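## Task

On the panel, find the LC port in column 5 of 6 counted from the left, block 4 of 10 counted from the top, hole 4 of 4 counted from the top. Remove that port's dust plug, and no other, and set the plug in the tray. Inspect the port with the probe. The probe only captures an image, which appears on the panel's phone, when it is fully inserted and held motionless. While the latest inspection shows dirt, clean this port alone: take the cleaner out of its holder, push it in until its body bottoms out, then inspect again. A damaged port must not be cleaned and counts as fail. Finish with a latest inspection showing the end face either clean or damaged, the probe withdrawn, and the cleaner back in its holder. Report pass or fail. The task fails if an LC plug is unlatched or pressed hard, the cleaner's nose gets bent, the robot or a tool is forced hard against the panel, or the robot falls or ends up tilted. In finished_scene, the answer holds only the words, comma-separated, as in answer="hot, cold".

## Robot and tools

ROBOT. A LinearBot: an omnidirectional base with a column about 1.7 m high. A carriage rides the column (lift_m) and holds two identical six-joint arms, left and right, each with a two-finger gripper. Arm bases sit roughly 0.57 m + lift_m above the floor; carriage parts hang about 0.15 m beneath them. Reach is 0.78 m from the shoulder but only about 0.38 m downward. The hand is about 0.16 m long, 0.1 m wide (0.14 m open); finger tips taper to about 0.005 m thick. Parked arm: joints 1 to 6 = 0, 0.05, 0.05, 1.45, 0, 0. Cameras: carriage_camera (fixed, forward, ~20 degrees down), left_wrist_camera and right_wrist_camera (looking past the fingertips).

FRAMES. All positions are in metres. Base frame: origin on the floor below the base centre, x forward, y left, z up. left_hand and right_hand are reported in it, as the point between the finger pads, with quat_wxyz giving the hand orientation (hand z along the fingers, fingers open along hand y; pointing straight up with joints 1, 5, 6 at 0 gives (1, 0, 0, 0)). Hand readings drift, usually reading higher than the true hand, worse at long reach. base_odometry is in the frame of the base at scene start; it counts wheel turns only (slip looks like travel), heading in rad, left positive, -3.142 to 3.142.

move. One action per call. "base" is an offset relative to the base's last reported position, with exactly one key: translate_m (forward +, -2 to 2 m), strafe_m (left +, -2 to 2 m) or rotate_rad (counter-clockwise +, -6.3 to 6.3). "joints" is one object holding absolute targets by name, for either or both arms: lift_m 0 to 1 m; for each arm (left_/right_ prefix) joint1_rad -2.617 to 3.054 (yaw about vertical, 0 ahead, + left), joint2_rad 0 to 3.141 (shoulder: 0 upper arm back and level, 1.57 vertical, 3.14 forward level), joint3_rad 0 to 3.141 (elbow, 0 folded, 3.14 straight), joint4_rad -1.57 to 1.57 (wrist pitch, + lifts fingertips), joint5_rad -1.57 to 1.57 (wrist yaw, + turns fingertips RIGHT), joint6_rad -2.094 to 2.094 (roll, + clockwise viewed from forearm), gripper_m 0 to 0.093 (pad gap). "speeds" caps this action only: translate_m/strafe_m 0.02 to 0.5 m/s, rotate_rad 0.05 to 1.57 rad/s, lift_m 0.08 to 0.27 m/s (default 0.25). "min_time_s" 0.1 to 8 s sets a minimum duration for arm and gripper motions; a value of 2 or more keeps paths straighter, a very short one makes moves violent. "cameras": list of names or ["all"]; [] for none. "blocking" false returns within ~0.5 s while motion continues. Any action is capped at 15 s; a move ends with "time_out" after 14 s. Unknown keys make a call invalid; out-of-range values get it refused, and then the reply's later move/wait/finished_scene calls are skipped (also after an unplanned stop).

wait(seconds 0 to 10, cameras): lets time pass and returns state; with a non-blocking move running it returns once motions rest. stop(cameras): brakes every running motion; braked parts say "stopped" and may keep pressing. zoom_image(camera, region [x0, y0, x1, y1] in pixels, max 504 x 504): magnifies a camera's latest image; use it to read the phone and count panel columns, blocks and holes. read_manual(section "licences"): licence texts only. finished_scene(scene, answer): ends the scene irreversibly; scene is 1 or 2; answer is e.g. "pass" or "fail", or "unknown".

RESULT LINES. "pictures" lists images in order. "move" is "done" or the worst status. base_status and joint_status per motion: done, moving, off_target (resting short, maybe still pushing), stopped, contact_stop, time_out, not_followed ("joint command not followed": a self-collision check blocked the arm; free it by resending that arm's current readings with joint1 turned away from the other arm). on_its_own reports uncommanded behaviour ("held at" is a target). motor_effort: percent of max, bracket = peak in the last action; rising values mean pressing. Joint torques are in N m and wrap at ±28 for joints 1 to 3. Gripper readings near 0.000 to 0.003 mean closed on nothing; on a hard part they read slightly under its width. MOTOR HOT warns at 75 °C; at 100 °C an OVER-TEMPERATURE FAULT drops that arm for 30 to 60 s ("limit_stop_at_motor_heat").

CAUTIONS. Thinking time passes in the scene. Park arms between tasks; stretched arms overheat within minutes. Approach the panel slowly; the base only contact-stops at the wheels and never notices the arms, so arms can be crushed or bent against the panel. Step the hand in small increments along the insertion line, unfolding away from obstacles. Grip LC plugs gently and never squeeze their latch. Keep the two arms from touching; a hard press between them ends the scene. Avoid tipping: a high carriage, extended or loaded arms, pulling on held items, or sudden stops all reduce stability. After a contact stop, back off about 0.2 m. Don't drop the plug, cleaner or probe, and don't let anything fall far.

Each tool is called after "Call:" as name(argument=value, ...) on one line, values as JSON.

## Session

Call:
move()

Scene clock: 0.00 s.
Joint torques (N m): no reading
base_odometry: x=+0.000 y=+0.000 heading=+0.000
base_status: not commanded
joint_positions: lift_m=+0.330 left_joint1_rad=-0.576 left_joint2_rad=+1.219 left_joint3_rad=+0.845 left_joint4_rad=+0.549 left_joint5_rad=+0.198 left_joint6_rad=-0.034 left_gripper_m=+0.09396 right_joint1_rad=+0.536 right_joint2_rad=+1.203 right_joint3_rad=+0.787 right_joint4_rad=+0.345 right_joint5_rad=+0.552 right_joint6_rad=+0.014 right_gripper_m=+0.04637
joint_status: not commanded
motor_effort: lift_m=+27 drive_wheels=-2
left_hand: x=+0.5650 y=+0.0537 z=+1.2961 quat_wxyz=(+0.708, +0.244, +0.596, -0.289) (m; base frame)
right_hand: x=+0.6177 y=-0.1879 z=+1.2259 quat_wxyz=(+0.685, -0.002, +0.728, -0.014) (m; base frame)
pictures: carriage_camera, left_wrist_camera, right_wrist_camera
Images, in order (width x height): carriage_camera 896x504, left_wrist_camera 896x504, right_wrist_camera 896x504.

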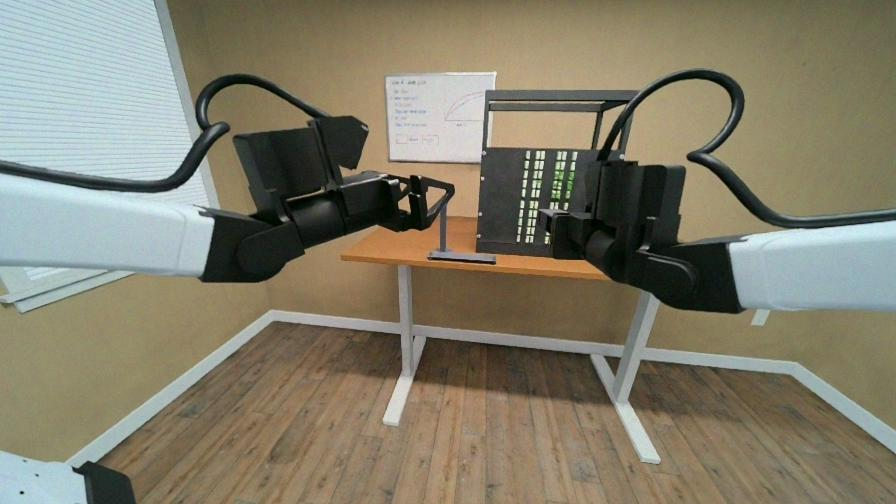

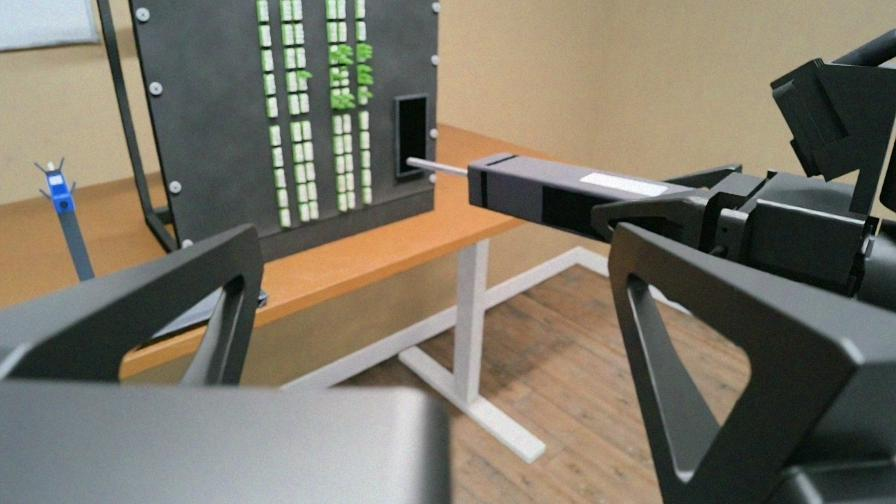

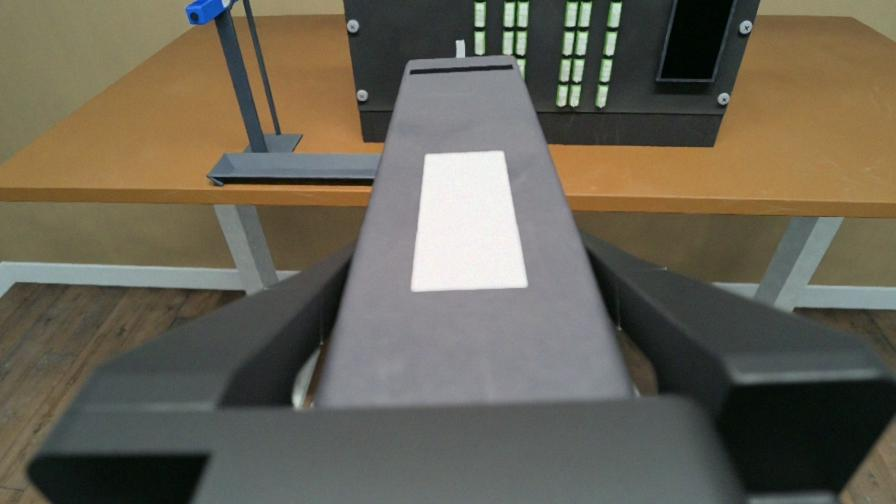

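Call:
zoom_image(camera="left_wrist_camera", region=[220, 0, 500, 240])

Call:
zoom_image(camera="left_wrist_camera", region=[0, 140, 140, 280])

Call:
zoom_image(camera="right_wrist_camera", region=[160, 0, 460, 220])

Call:
zoom_image(camera="carriage_camera", region=[340, 130, 660, 290])

Scaled by 1.800 from the camera's 896x504 image, which has a finer 1280x720 frame.

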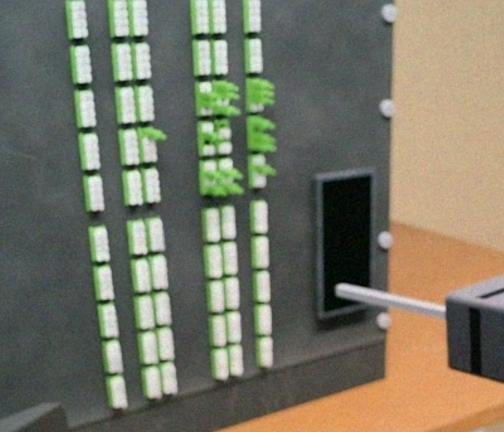

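Scaled by 3.600 from the camera's 896x504 image, which has a finer 1280x720 frame.

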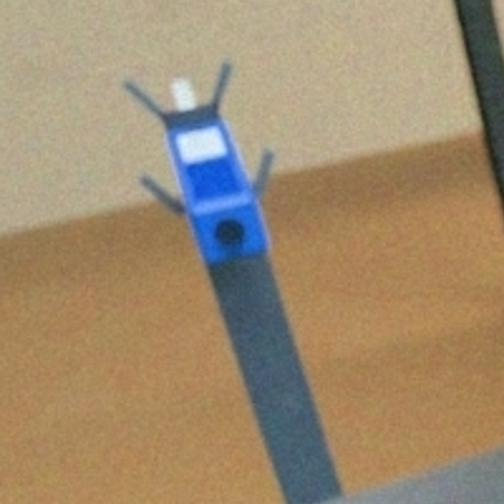

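Scaled by 1.680 from the camera's 896x504 image, which has a finer 1280x720 frame.

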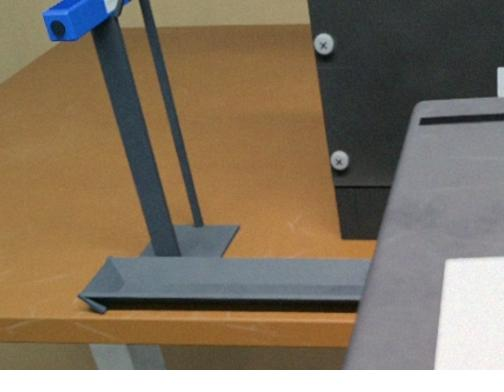

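Scaled by 1.575 from the camera's 896x504 image, which has a finer 1280x720 frame.

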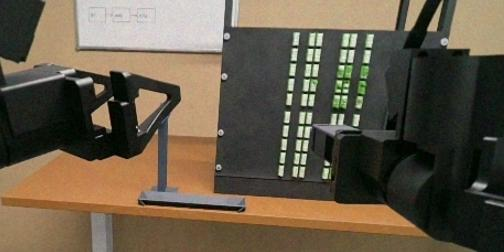

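Call:
move(base={"strafe_m": -0.4}, speeds={"strafe_m":0.25}, cameras=[])

Call:
move(base={"translate_m": 0.4}, speeds={"translate_m":0.25}, cameras=["all"])

Scene clock: 5.27 s.
Joint torques (N m): left_arm=[-0.25 -4.48 6.17 1.73 0.13 0.05] | right_arm=[0.16 -3.47 7.53 3.22 0 0]
move: done
base_odometry: x=+0.000 y=-0.400 heading=+0.000
base_status: done
joint_positions: lift_m=+0.330 left_joint1_rad=-0.576 left_joint2_rad=+1.219 left_joint3_rad=+0.845 left_joint4_rad=+0.549 left_joint5_rad=+0.198 left_joint6_rad=-0.034 left_gripper_m=+0.09396 right_joint1_rad=+0.536 right_joint2_rad=+1.203 right_joint3_rad=+0.787 right_joint4_rad=+0.342 right_joint5_rad=+0.551 right_joint6_rad=+0.014 right_gripper_m=+0.04637
joint_status: not commanded
motor_effort: lift_m=+27(27) drive_wheels=-2(10)
left_hand: x=+0.5650 y=+0.0537 z=+1.2961 quat_wxyz=(+0.708, +0.244, +0.596, -0.289) (m; base frame)
right_hand: x=+0.6176 y=-0.1874 z=+1.2252 quat_wxyz=(+0.684, -0.003, +0.729, -0.014) (m; base frame)
pictures: none
No camera images: "cameras" was empty.

Scene clock: 8.17 s.
Joint torques (N m): left_arm=[-0.28 -4.48 6.26 1.73 0.13 0.05] | right_arm=[0.23 -3.63 7.56 3.21 -0.04 -0.02]
move: done
base_odometry: x=+0.400 y=-0.400 heading=+0.000
base_status: done
joint_positions: lift_m=+0.330 left_joint1_rad=-0.576 left_joint2_rad=+1.219 left_joint3_rad=+0.845 left_joint4_rad=+0.549 left_joint5_rad=+0.198 left_joint6_rad=-0.034 left_gripper_m=+0.09396 right_joint1_rad=+0.536 right_joint2_rad=+1.203 right_joint3_rad=+0.787 right_joint4_rad=+0.339 right_joint5_rad=+0.551 right_joint6_rad=+0.014 right_gripper_m=+0.04637
joint_status: not commanded
motor_effort: lift_m=+27(27) drive_wheels=-4(11)
left_hand: x=+0.5650 y=+0.0537 z=+1.2961 quat_wxyz=(+0.708, +0.244, +0.596, -0.289) (m; base frame)
right_hand: x=+0.6175 y=-0.1874 z=+1.2245 quat_wxyz=(+0.683, -0.004, +0.730, -0.014) (m; base frame)
pictures: carriage_camera, left_wrist_camera, right_wrist_camera
Images, in order (width x height): carriage_camera 896x504, left_wrist_camera 896x504, right_wrist_camera 896x504.

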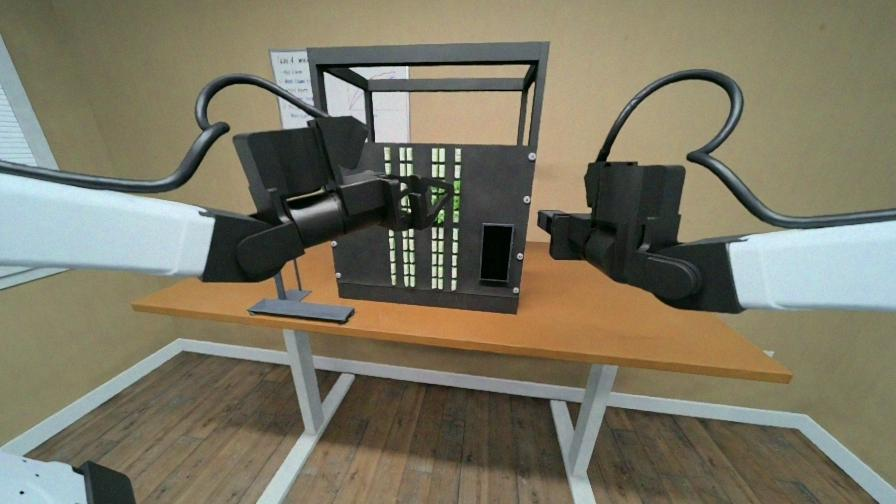

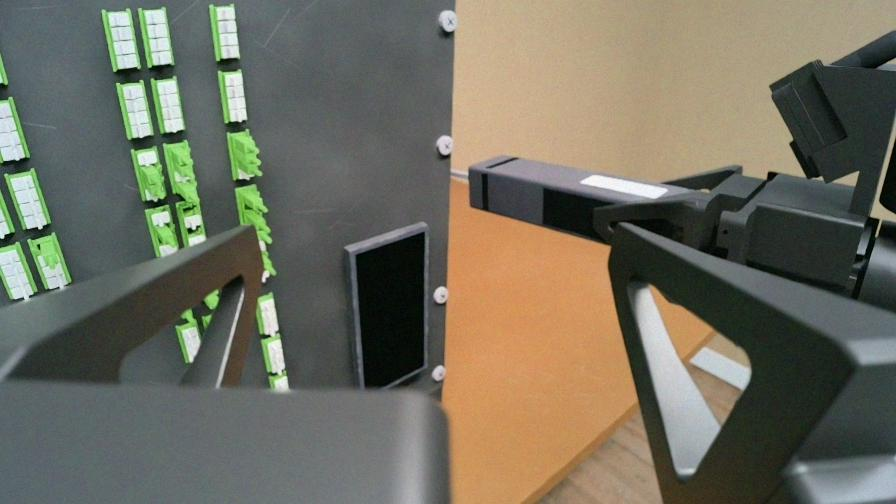

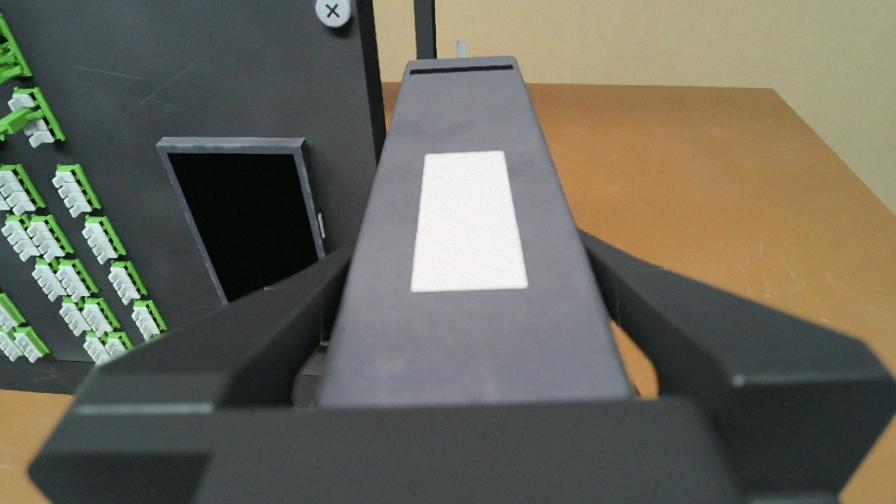

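Call:
move(base={"rotate_rad": -0.16}, speeds={"rotate_rad":0.3}, joints={"left_joint1_rad":0.3,"left_joint2_rad":0.9,"left_joint3_rad":0.7,"left_joint4_rad":0.5,"left_joint5_rad":0.3,"left_joint6_rad":0,"right_joint1_rad":-0.1}, min_time_s=2.5, cameras=["all"])

Scene clock: 12.47 s.
Joint torques (N m): left_arm=[0.39 -3.04 5.11 1.45 0.24 0.19] | right_arm=[-0.28 -3.6 7.51 3.24 -0.01 0]
move: done
base_odometry: x=+0.401 y=-0.400 heading=-0.160
base_status: done
joint_positions: lift_m=+0.330 left_joint1_rad=+0.292 left_joint2_rad=+0.912 left_joint3_rad=+0.712 left_joint4_rad=+0.517 left_joint5_rad=+0.285 left_joint6_rad=-0.013 left_gripper_m=+0.09396 right_joint1_rad=-0.094 right_joint2_rad=+1.204 right_joint3_rad=+0.787 right_joint4_rad=+0.339 right_joint5_rad=+0.548 right_joint6_rad=+0.014 right_gripper_m=+0.04637
joint_status: all done
motor_effort: lift_m=+27(27) drive_wheels=+5(9)
left_hand: x=+0.5705 y=+0.3619 z=+1.3335 quat_wxyz=(+0.805, +0.025, +0.591, +0.029) (m; base frame)
right_hand: x=+0.6165 y=-0.4385 z=+1.2242 quat_wxyz=(+0.645, +0.222, +0.696, -0.225) (m; base frame)
pictures: carriage_camera, left_wrist_camera, right_wrist_camera
Images, in order (width x height): carriage_camera 896x504, left_wrist_camera 896x504, right_wrist_camera 896x504.

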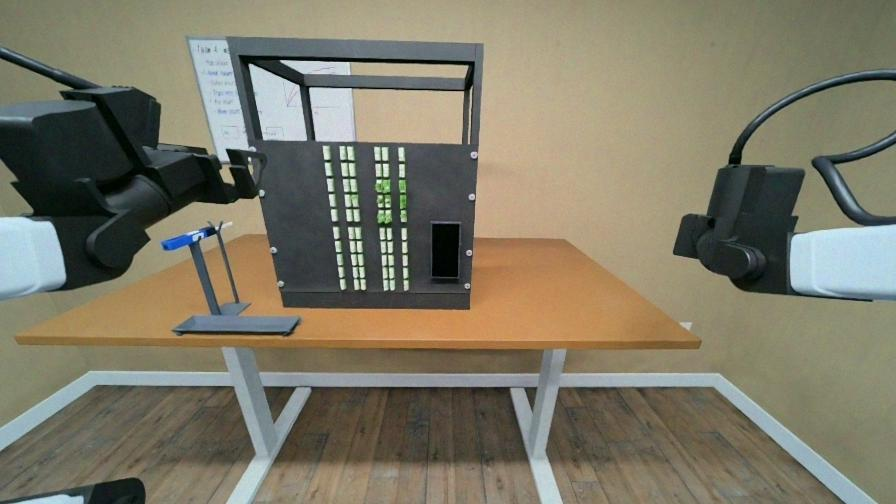

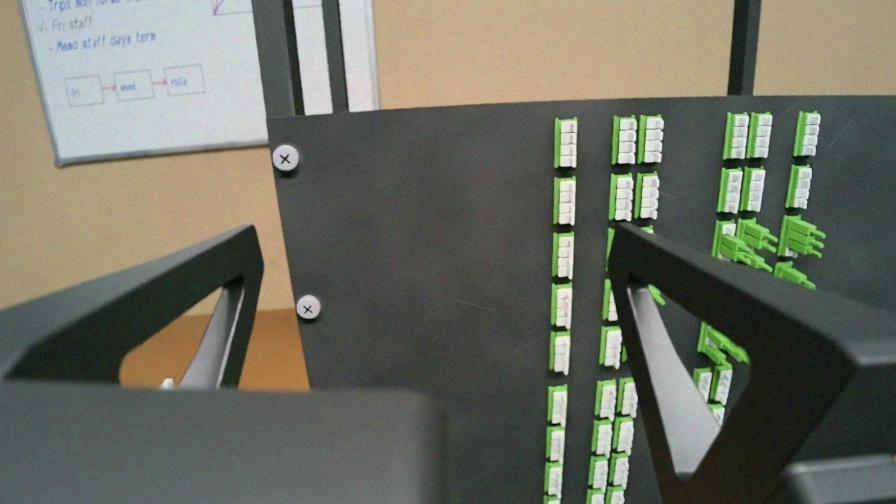

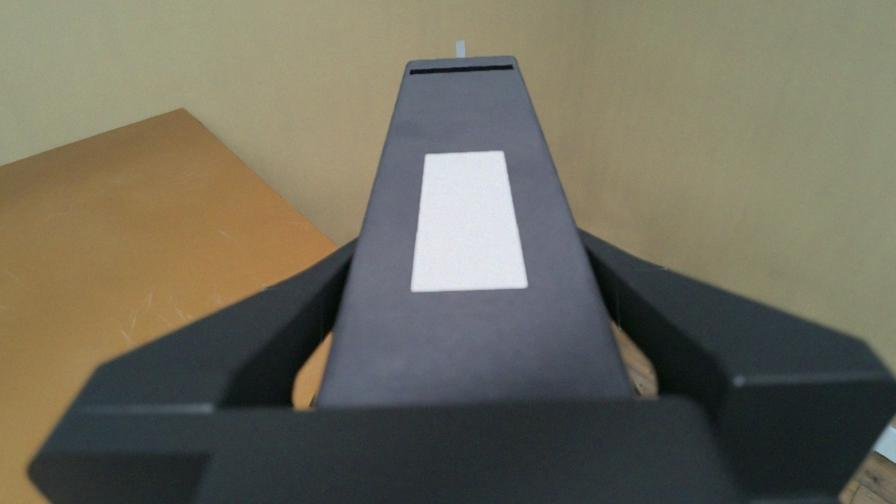

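Call:
zoom_image(camera="carriage_camera", region=[300, 130, 480, 310])

Call:
zoom_image(camera="left_wrist_camera", region=[660, 100, 860, 300])

Call:
zoom_image(camera="carriage_camera", region=[150, 200, 320, 350])

Scaled by 2.800 from the camera's 896x504 image, which has a finer 1280x720 frame.

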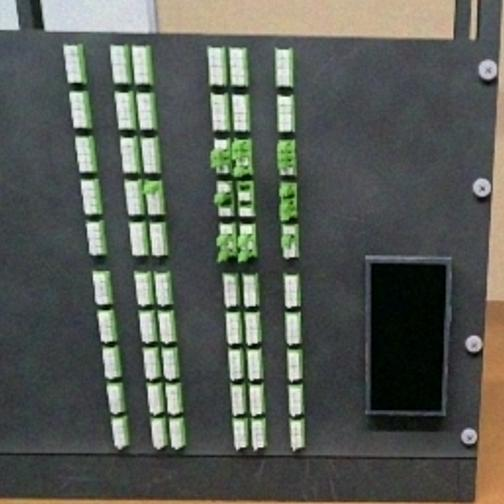

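Scaled by 2.520 from the camera's 896x504 image, which has a finer 1280x720 frame.

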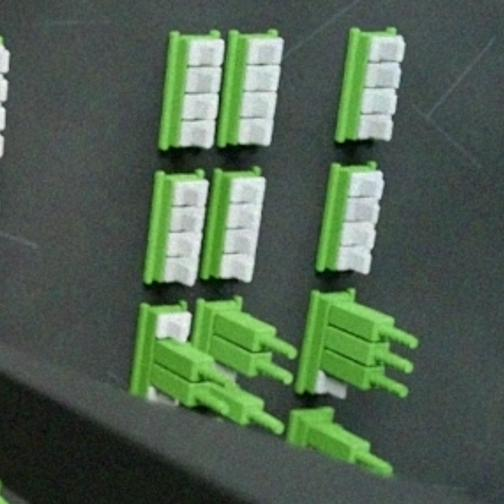

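Scaled by 2.965 from the camera's 896x504 image, which has a finer 1280x720 frame.

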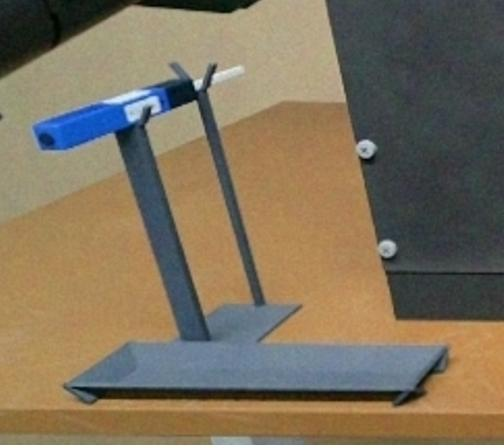

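Call:
move(base={"translate_m": 0.25}, speeds={"translate_m":0.2}, cameras=[])

Call:
move(base={"strafe_m": 0.18}, speeds={"strafe_m":0.2}, joints={"left_joint1_rad":-0.4,"left_joint2_rad":1.3,"left_joint3_rad":1.0,"left_joint4_rad":0.3,"left_joint5_rad":-0.4,"left_joint6_rad":0}, min_time_s=2.5, cameras=["all"])

Scene clock: 16.57 s.
Joint torques (N m): left_arm=[-1.78 7.08 2.73 -0.6 -0.04 0.67] | right_arm=[-0.13 -4.98 7.6 3.37 0.04 -0.02]
move: done
base_odometry: x=+0.647 y=-0.440 heading=-0.160
base_status: done
joint_positions: lift_m=+0.329 left_joint1_rad=+0.318 left_joint2_rad=+0.812 left_joint3_rad=+0.738 left_joint4_rad=+0.695 left_joint5_rad=+0.309 left_joint6_rad=-0.052 left_gripper_m=+0.09393 right_joint1_rad=-0.097 right_joint2_rad=+1.216 right_joint3_rad=+0.787 right_joint4_rad=+0.331 right_joint5_rad=+0.546 right_joint6_rad=+0.014 right_gripper_m=+0.04637
joint_status: not commanded
motor_effort: lift_m=+30(31) drive_wheels=+4(25)
left_hand: x=+0.5160 y=+0.3491 z=+1.4120 quat_wxyz=(+0.880, +0.051, +0.469, +0.047) (m; base frame)
right_hand: x=+0.6184 y=-0.4393 z=+1.2178 quat_wxyz=(+0.638, +0.220, +0.702, -0.226) (m; base frame)
pictures: none
No camera images: "cameras" was empty.

Scene clock: 19.40 s.
Joint torques (N m): left_arm=[2.77 8.72 -0.68 -1.13 -0.94 -0.81] | right_arm=[0.12 -4.83 7.57 3.35 0.04 -0.02]
move: off_target
base_odometry: x=+0.676 y=-0.263 heading=-0.160
base_status: done
joint_positions: lift_m=+0.330 left_joint1_rad=-0.437 left_joint2_rad=+1.161 left_joint3_rad=+1.084 left_joint4_rad=+0.569 left_joint5_rad=-0.274 left_joint6_rad=+0.071 left_gripper_m=+0.09382 right_joint1_rad=-0.098 right_joint2_rad=+1.216 right_joint3_rad=+0.787 right_joint4_rad=+0.331 right_joint5_rad=+0.548 right_joint6_rad=+0.014 right_gripper_m=+0.04637
joint_status: left_joint1_rad off_target (ended at -0.437, target -0.400); left_joint2_rad off_target (ended at +1.161, target +1.300); left_joint3_rad off_target (ended at +1.084, target +1.000); left_joint4_rad off_target (ended at +0.569, target +0.300); left_joint5_rad off_target (ended at -0.274, target -0.400); left_joint6_rad off_target (ended at +0.071, target +0.000)
motor_effort: lift_m=+28(30) drive_wheels=+3(15)
left_hand: x=+0.5924 y=+0.1944 z=+1.4371 quat_wxyz=(+0.849, +0.014, +0.522, -0.086) (m; base frame)
right_hand: x=+0.6180 y=-0.4402 z=+1.2179 quat_wxyz=(+0.637, +0.221, +0.702, -0.227) (m; base frame)
pictures: carriage_camera, left_wrist_camera, right_wrist_camera
Images, in order (width x height): carriage_camera 896x504, left_wrist_camera 896x504, right_wrist_camera 896x504.

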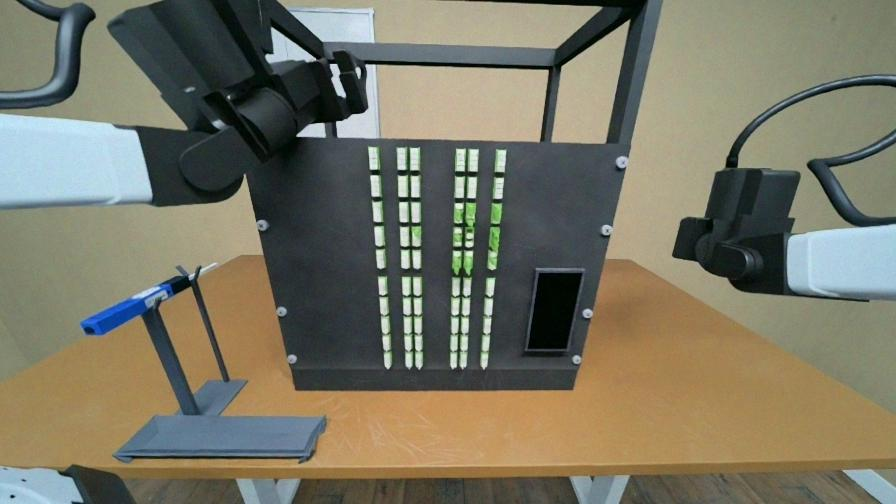

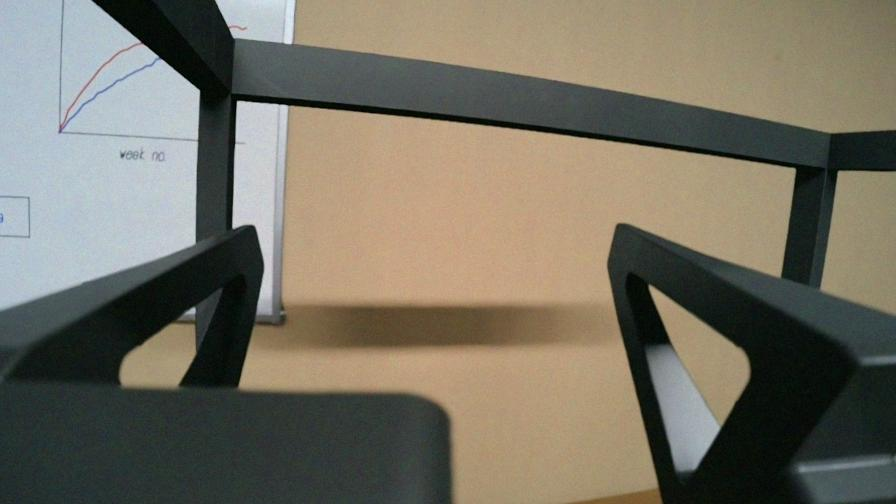

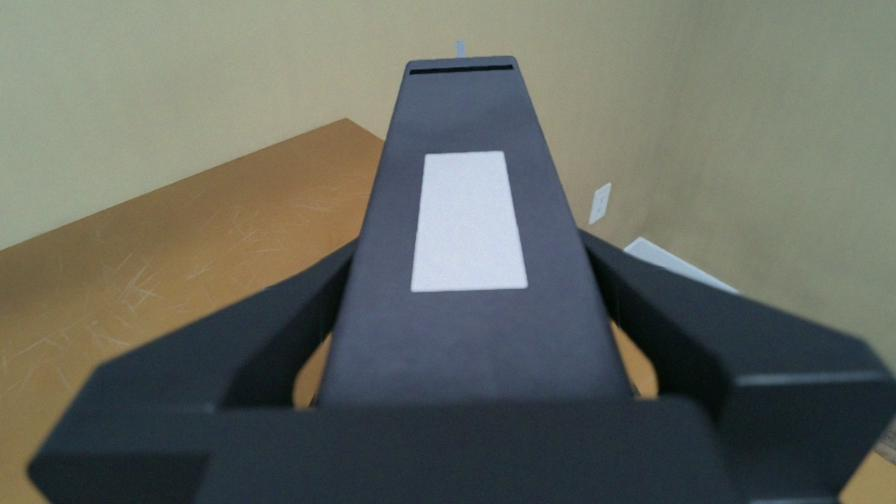

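Call:
move(joints={"left_joint1_rad":-0.437,"left_joint2_rad":1.161,"left_joint3_rad":1.084,"left_joint4_rad":0.569,"left_joint5_rad":-0.274,"left_joint6_rad":0.071}, cameras=[])

Call:
move(joints={"lift_m":0.41}, speeds={"lift_m":0.1}, cameras=["carriage_camera","left_wrist_camera"])

Scene clock: 22.00 s.
Joint torques (N m): left_arm=[0.17 -2.63 5.04 1.15 0.15 0.03] | right_arm=[0.12 -4.79 7.49 3.36 0.02 -0.01]
move: done
base_odometry: x=+0.676 y=-0.263 heading=-0.160
base_status: not commanded
joint_positions: lift_m=+0.330 left_joint1_rad=-0.442 left_joint2_rad=+1.150 left_joint3_rad=+1.093 left_joint4_rad=+0.593 left_joint5_rad=-0.267 left_joint6_rad=+0.073 left_gripper_m=+0.09382 right_joint1_rad=-0.098 right_joint2_rad=+1.216 right_joint3_rad=+0.787 right_joint4_rad=+0.331 right_joint5_rad=+0.548 right_joint6_rad=+0.014 right_gripper_m=+0.04637
joint_status: all done
motor_effort: lift_m=+28(28) drive_wheels=+2(3)
left_hand: x=+0.5838 y=+0.1949 z=+1.4499 quat_wxyz=(+0.859, +0.013, +0.504, -0.093) (m; base frame)
right_hand: x=+0.6180 y=-0.4402 z=+1.2179 quat_wxyz=(+0.637, +0.221, +0.702, -0.227) (m; base frame)
pictures: none
No camera images: "cameras" was empty.

Scene clock: 23.30 s.
Joint torques (N m): left_arm=[0.18 -2.88 7.53 1.78 0.14 -0.5] | right_arm=[-0.01 -4.66 7.76 3.32 0.04 0]
move: done
base_odometry: x=+0.676 y=-0.263 heading=-0.160
base_status: not commanded
joint_positions: lift_m=+0.410 left_joint1_rad=-0.442 left_joint2_rad=+1.152 left_joint3_rad=+1.061 left_joint4_rad=+0.537 left_joint5_rad=-0.267 left_joint6_rad=+0.115 left_gripper_m=+0.09382 right_joint1_rad=-0.098 right_joint2_rad=+1.216 right_joint3_rad=+0.784 right_joint4_rad=+0.334 right_joint5_rad=+0.548 right_joint6_rad=+0.014 right_gripper_m=+0.04637
joint_status: all done
motor_effort: lift_m=+31(36) drive_wheels=-1(2)
left_hand: x=+0.5946 y=+0.1898 z=+1.5028 quat_wxyz=(+0.839, +0.037, +0.539, -0.067) (m; base frame)
right_hand: x=+0.6179 y=-0.4402 z=+1.2974 quat_wxyz=(+0.638, +0.221, +0.702, -0.227) (m; base frame)
pictures: carriage_camera, left_wrist_camera
Images, in order (width x height): carriage_camera 896x504, left_wrist_camera 896x504.

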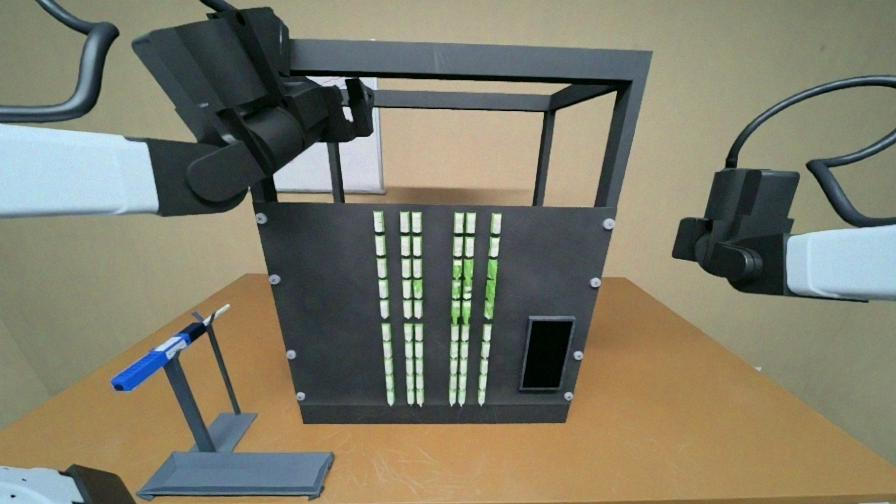

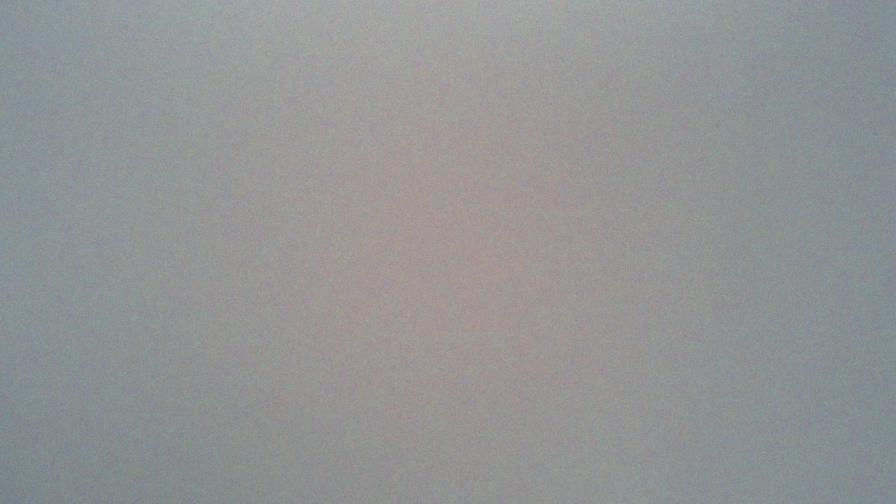

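Call:
move(joints={"lift_m":0.385}, speeds={"lift_m":0.08}, cameras=[])

Call:
move(base={"translate_m": -0.25}, speeds={"translate_m":0.1}, cameras=["carriage_camera","left_wrist_camera"])

Scene clock: 24.30 s.
Joint torques (N m): left_arm=[0.17 -2.89 7.31 1.52 0.14 -0.11] | right_arm=[0.1 -4.88 7.71 3.42 0.01 -0.03]
move: done
base_odometry: x=+0.676 y=-0.263 heading=-0.160
base_status: not commanded
joint_positions: lift_m=+0.385 left_joint1_rad=-0.442 left_joint2_rad=+1.152 left_joint3_rad=+1.064 left_joint4_rad=+0.560 left_joint5_rad=-0.267 left_joint6_rad=+0.084 left_gripper_m=+0.09382 right_joint1_rad=-0.098 right_joint2_rad=+1.216 right_joint3_rad=+0.784 right_joint4_rad=+0.328 right_joint5_rad=+0.548 right_joint6_rad=+0.014 right_gripper_m=+0.04637
joint_status: all done
motor_effort: lift_m=+26(26) drive_wheels=+0(1)
left_hand: x=+0.5920 y=+0.1910 z=+1.4845 quat_wxyz=(+0.844, +0.025, +0.529, -0.082) (m; base frame)
right_hand: x=+0.6178 y=-0.4402 z=+1.2717 quat_wxyz=(+0.636, +0.221, +0.704, -0.228) (m; base frame)
pictures: none
No camera images: "cameras" was empty.

Scene clock: 27.50 s.
Joint torques (N m): left_arm=[0.24 -5.15 7.06 1.53 0.07 0.06] | right_arm=[0.16 -4.78 7.73 3.37 0.02 0]
move: done
base_odometry: x=+0.429 y=-0.223 heading=-0.160
base_status: done
joint_positions: lift_m=+0.385 left_joint1_rad=-0.443 left_joint2_rad=+1.174 left_joint3_rad=+1.068 left_joint4_rad=+0.563 left_joint5_rad=-0.259 left_joint6_rad=+0.071 left_gripper_m=+0.09384 right_joint1_rad=-0.098 right_joint2_rad=+1.216 right_joint3_rad=+0.784 right_joint4_rad=+0.329 right_joint5_rad=+0.548 right_joint6_rad=+0.014 right_gripper_m=+0.04637
joint_status: not commanded
motor_effort: lift_m=+26(26) drive_wheels=-1(8)
left_hand: x=+0.5988 y=+0.1861 z=+1.4791 quat_wxyz=(+0.840, +0.027, +0.535, -0.089) (m; base frame)
right_hand: x=+0.6178 y=-0.4402 z=+1.2718 quat_wxyz=(+0.636, +0.221, +0.704, -0.228) (m; base frame)
pictures: carriage_camera, left_wrist_camera
Images, in order (width x height): carriage_camera 896x504, left_wrist_camera 896x504.

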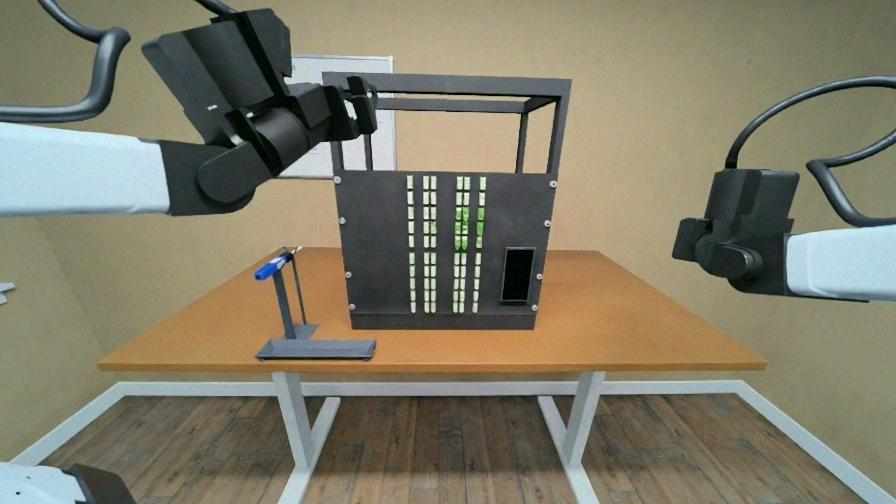

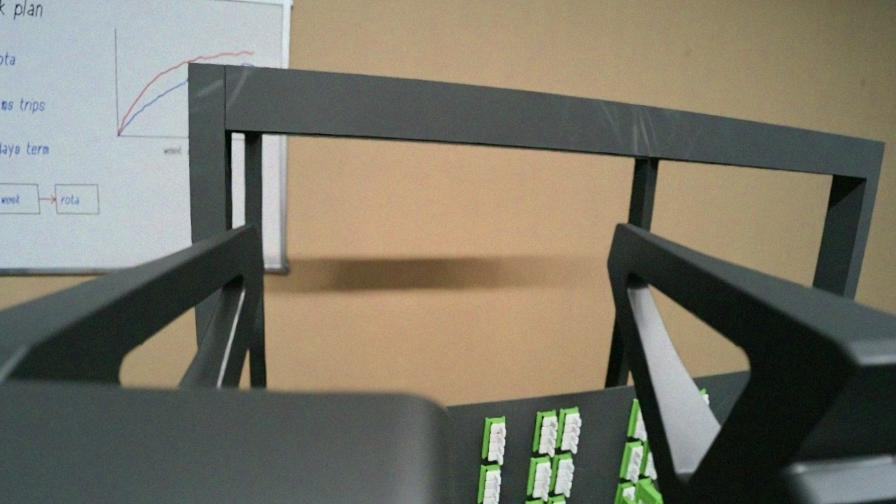

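Call:
zoom_image(camera="carriage_camera", region=[240, 40, 440, 200])

Scaled by 2.520 from the camera's 896x504 image, which has a finer 1280x720 frame.

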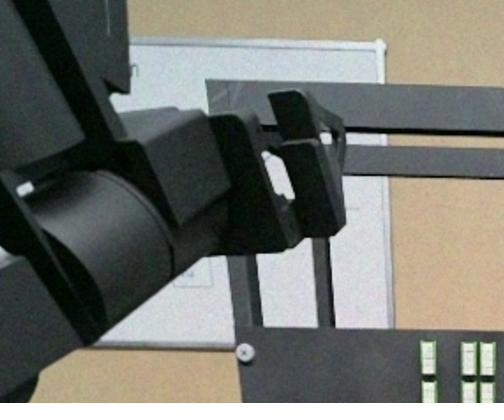

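Call:
zoom_image(camera="carriage_camera", region=[330, 160, 560, 340])

Scaled by 2.191 from the camera's 896x504 image, which has a finer 1280x720 frame.

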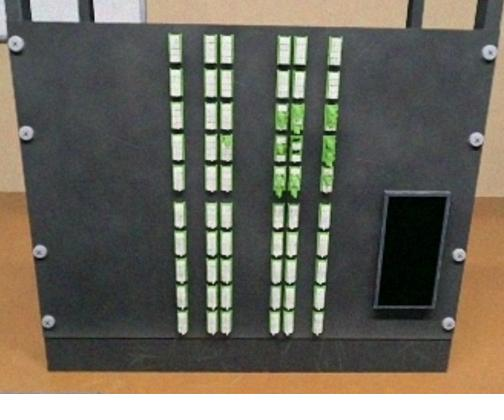

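Call:
move(base={"translate_m": -0.06}, speeds={"translate_m":0.1}, cameras=[])

Call:
move(joints={"left_joint1_rad":-1.18,"left_joint2_rad":1.754,"left_joint3_rad":1.172,"left_joint4_rad":0.582,"left_joint5_rad":-1.18,"left_joint6_rad":0}, min_time_s=3, cameras=["all"])

Scene clock: 32.00 s.
Joint torques (N m): left_arm=[0.16 -4.82 7.09 1.49 0.08 0.06] | right_arm=[0.09 -4.85 7.75 3.34 0.07 -0.02]
move: done
base_odometry: x=+0.370 y=-0.213 heading=-0.160
base_status: done
joint_positions: lift_m=+0.385 left_joint1_rad=-0.442 left_joint2_rad=+1.171 left_joint3_rad=+1.068 left_joint4_rad=+0.567 left_joint5_rad=-0.260 left_joint6_rad=+0.071 left_gripper_m=+0.09384 right_joint1_rad=-0.098 right_joint2_rad=+1.216 right_joint3_rad=+0.784 right_joint4_rad=+0.329 right_joint5_rad=+0.547 right_joint6_rad=+0.014 right_gripper_m=+0.04637
joint_status: not commanded
motor_effort: lift_m=+26(26) drive_wheels=-1(10)
left_hand: x=+0.5974 y=+0.1873 z=+1.4811 quat_wxyz=(+0.842, +0.025, +0.532, -0.089) (m; base frame)
right_hand: x=+0.6178 y=-0.4401 z=+1.2717 quat_wxyz=(+0.636, +0.221, +0.704, -0.228) (m; base frame)
pictures: none
No camera images: "cameras" was empty.

Scene clock: 35.30 s.
Joint torques (N m): left_arm=[-0.87 -7.1 7.38 1.55 0 -0.11] | right_arm=[0.06 -4.77 7.71 3.38 0.02 -0.01]
move: done
base_odometry: x=+0.370 y=-0.213 heading=-0.160
base_status: not commanded
joint_positions: lift_m=+0.385 left_joint1_rad=-1.173 left_joint2_rad=+1.733 left_joint3_rad=+1.149 left_joint4_rad=+0.571 left_joint5_rad=-1.164 left_joint6_rad=+0.013 left_gripper_m=+0.09384 right_joint1_rad=-0.098 right_joint2_rad=+1.216 right_joint3_rad=+0.784 right_joint4_rad=+0.329 right_joint5_rad=+0.547 right_joint6_rad=+0.014 right_gripper_m=+0.04637
joint_status: all done
motor_effort: lift_m=+26(26) drive_wheels=-1(1)
left_hand: x=+0.5505 y=-0.0354 z=+1.2686 quat_wxyz=(+0.705, +0.012, +0.709, +0.006) (m; base frame)
right_hand: x=+0.6178 y=-0.4401 z=+1.2717 quat_wxyz=(+0.636, +0.221, +0.704, -0.228) (m; base frame)
pictures: carriage_camera, left_wrist_camera, right_wrist_camera
Images, in order (width x height): carriage_camera 896x504, left_wrist_camera 896x504, right_wrist_camera 896x504.

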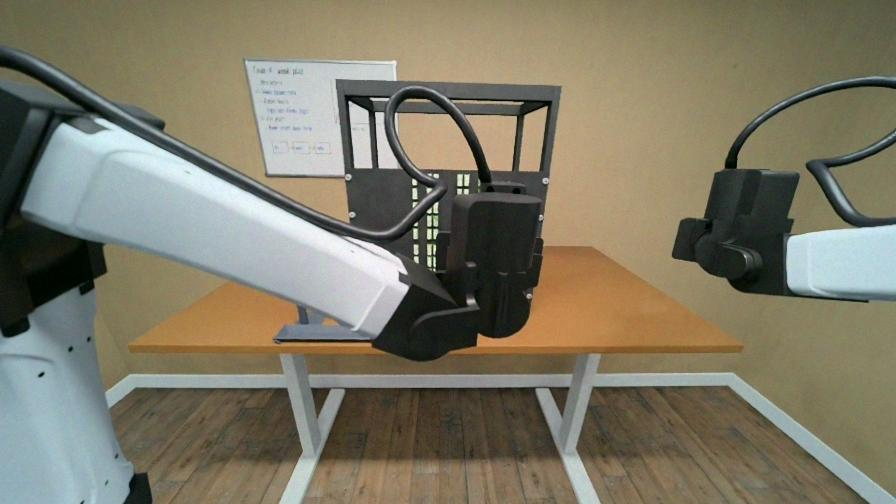

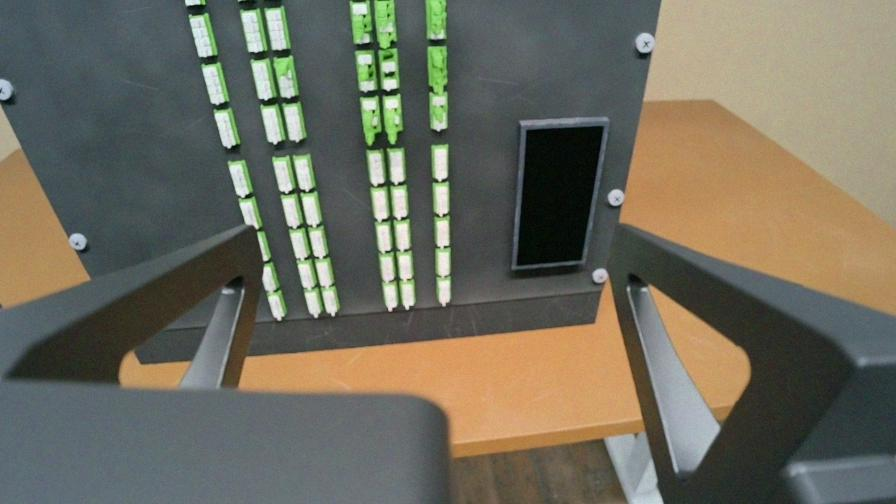

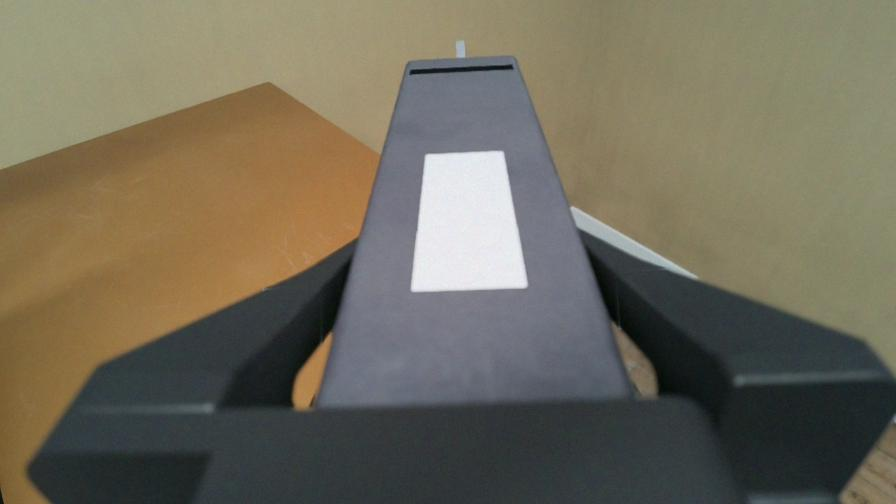

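Call:
zoom_image(camera="left_wrist_camera", region=[330, 0, 470, 160])

Scaled by 3.150 from the camera's 896x504 image, which has a finer 1280x720 frame.

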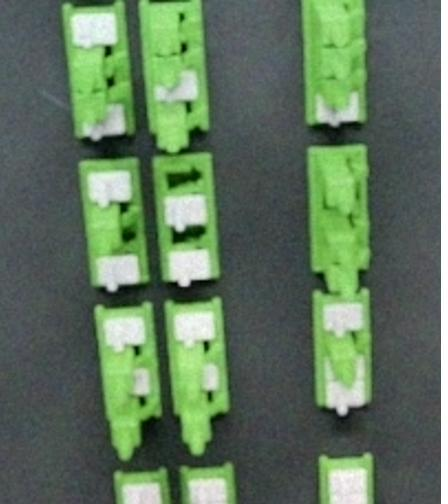

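Call:
move(joints={"left_joint1_rad":-1.043,"left_joint2_rad":1.85,"left_joint3_rad":1.292,"left_joint4_rad":0.558,"left_joint5_rad":-1.043,"left_joint6_rad":0}, min_time_s=2, cameras=["left_wrist_camera"])

Call:
zoom_image(camera="left_wrist_camera", region=[300, 0, 500, 160])

Scene clock: 40.33 s.
Joint torques (N m): left_arm=[0.35 -7.88 7.49 1.38 0.28 -0.11] | right_arm=[0.1 -4.78 7.79 3.39 0.02 0]
move: done
base_odometry: x=+0.370 y=-0.213 heading=-0.160
base_status: not commanded
joint_positions: lift_m=+0.385 left_joint1_rad=-1.050 left_joint2_rad=+1.826 left_joint3_rad=+1.269 left_joint4_rad=+0.572 left_joint5_rad=-1.058 left_joint6_rad=+0.013 left_gripper_m=+0.09384 right_joint1_rad=-0.098 right_joint2_rad=+1.216 right_joint3_rad=+0.784 right_joint4_rad=+0.329 right_joint5_rad=+0.547 right_joint6_rad=+0.014 right_gripper_m=+0.04637
joint_status: all done
motor_effort: lift_m=+26(26) drive_wheels=-1(1)
left_hand: x=+0.6045 y=-0.0350 z=+1.2740 quat_wxyz=(+0.710, -0.003, +0.705, +0.003) (m; base frame)
right_hand: x=+0.6178 y=-0.4401 z=+1.2717 quat_wxyz=(+0.636, +0.221, +0.704, -0.228) (m; base frame)
pictures: left_wrist_camera
Images, in order (width x height): left_wrist_camera 896x504.

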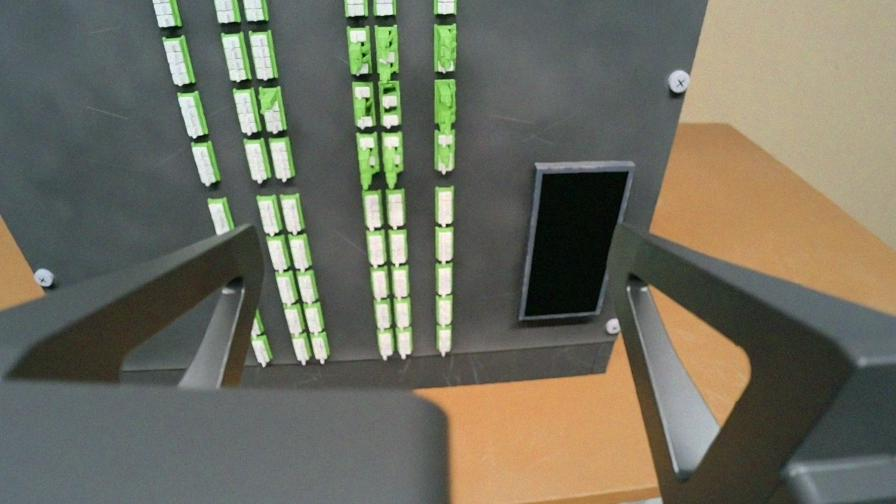

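Scaled by 2.520 from the camera's 896x504 image, which has a finer 1280x720 frame.

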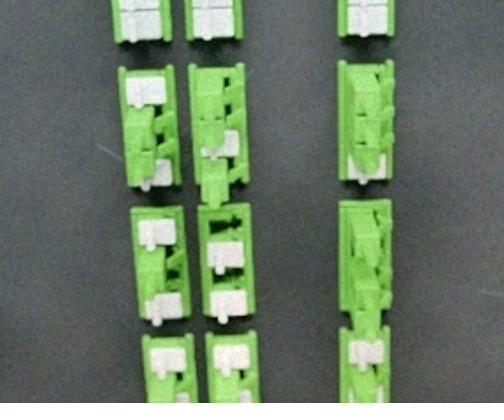

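Call:
move(joints={"lift_m":0.435}, cameras=["left_wrist_camera"])

Scene clock: 41.63 s.
Joint torques (N m): left_arm=[0.34 -9.03 6.58 1.44 0.26 -0.1] | right_arm=[0.16 -4.75 7.98 3.31 0.05 -0.01]
move: done
base_odometry: x=+0.370 y=-0.213 heading=-0.160
base_status: not commanded
joint_positions: lift_m=+0.435 left_joint1_rad=-1.050 left_joint2_rad=+1.838 left_joint3_rad=+1.281 left_joint4_rad=+0.566 left_joint5_rad=-1.056 left_joint6_rad=+0.012 left_gripper_m=+0.09384 right_joint1_rad=-0.098 right_joint2_rad=+1.216 right_joint3_rad=+0.782 right_joint4_rad=+0.337 right_joint5_rad=+0.547 right_joint6_rad=+0.014 right_gripper_m=+0.04637
joint_status: all done
motor_effort: lift_m=+29(36) drive_wheels=-1(1)
left_hand: x=+0.6061 y=-0.0380 z=+1.3222 quat_wxyz=(+0.709, -0.001, +0.706, +0.003) (m; base frame)
right_hand: x=+0.6179 y=-0.4401 z=+1.3225 quat_wxyz=(+0.638, +0.222, +0.701, -0.227) (m; base frame)
pictures: left_wrist_camera
Images, in order (width x height): left_wrist_camera 896x504.

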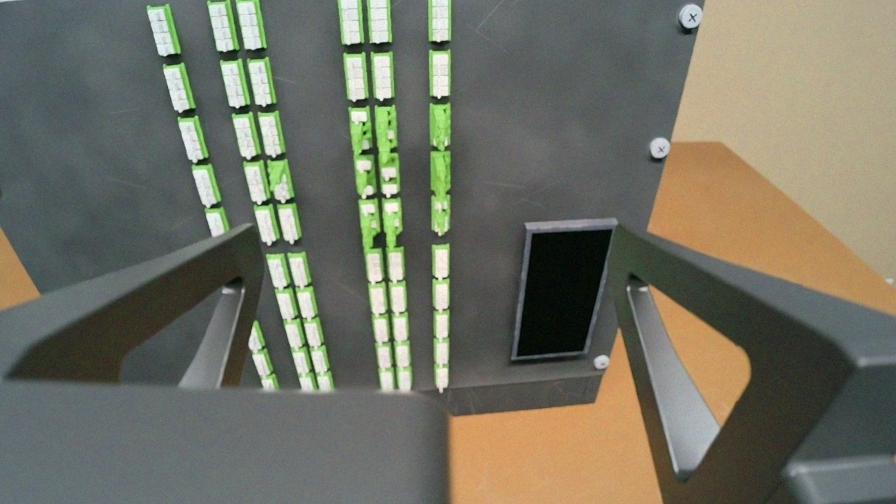

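Call:
zoom_image(camera="left_wrist_camera", region=[140, 0, 480, 110])

Call:
zoom_image(camera="left_wrist_camera", region=[240, 230, 480, 400])

Scaled by 1.482 from the camera's 896x504 image, which has a finer 1280x720 frame.

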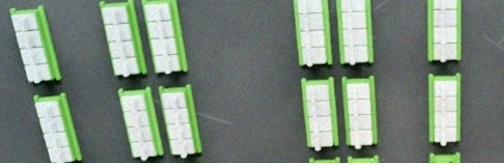

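Scaled by 2.100 from the camera's 896x504 image, which has a finer 1280x720 frame.

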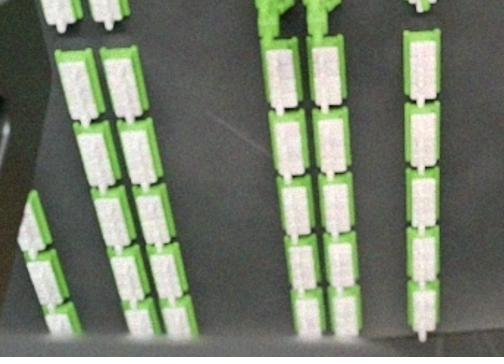

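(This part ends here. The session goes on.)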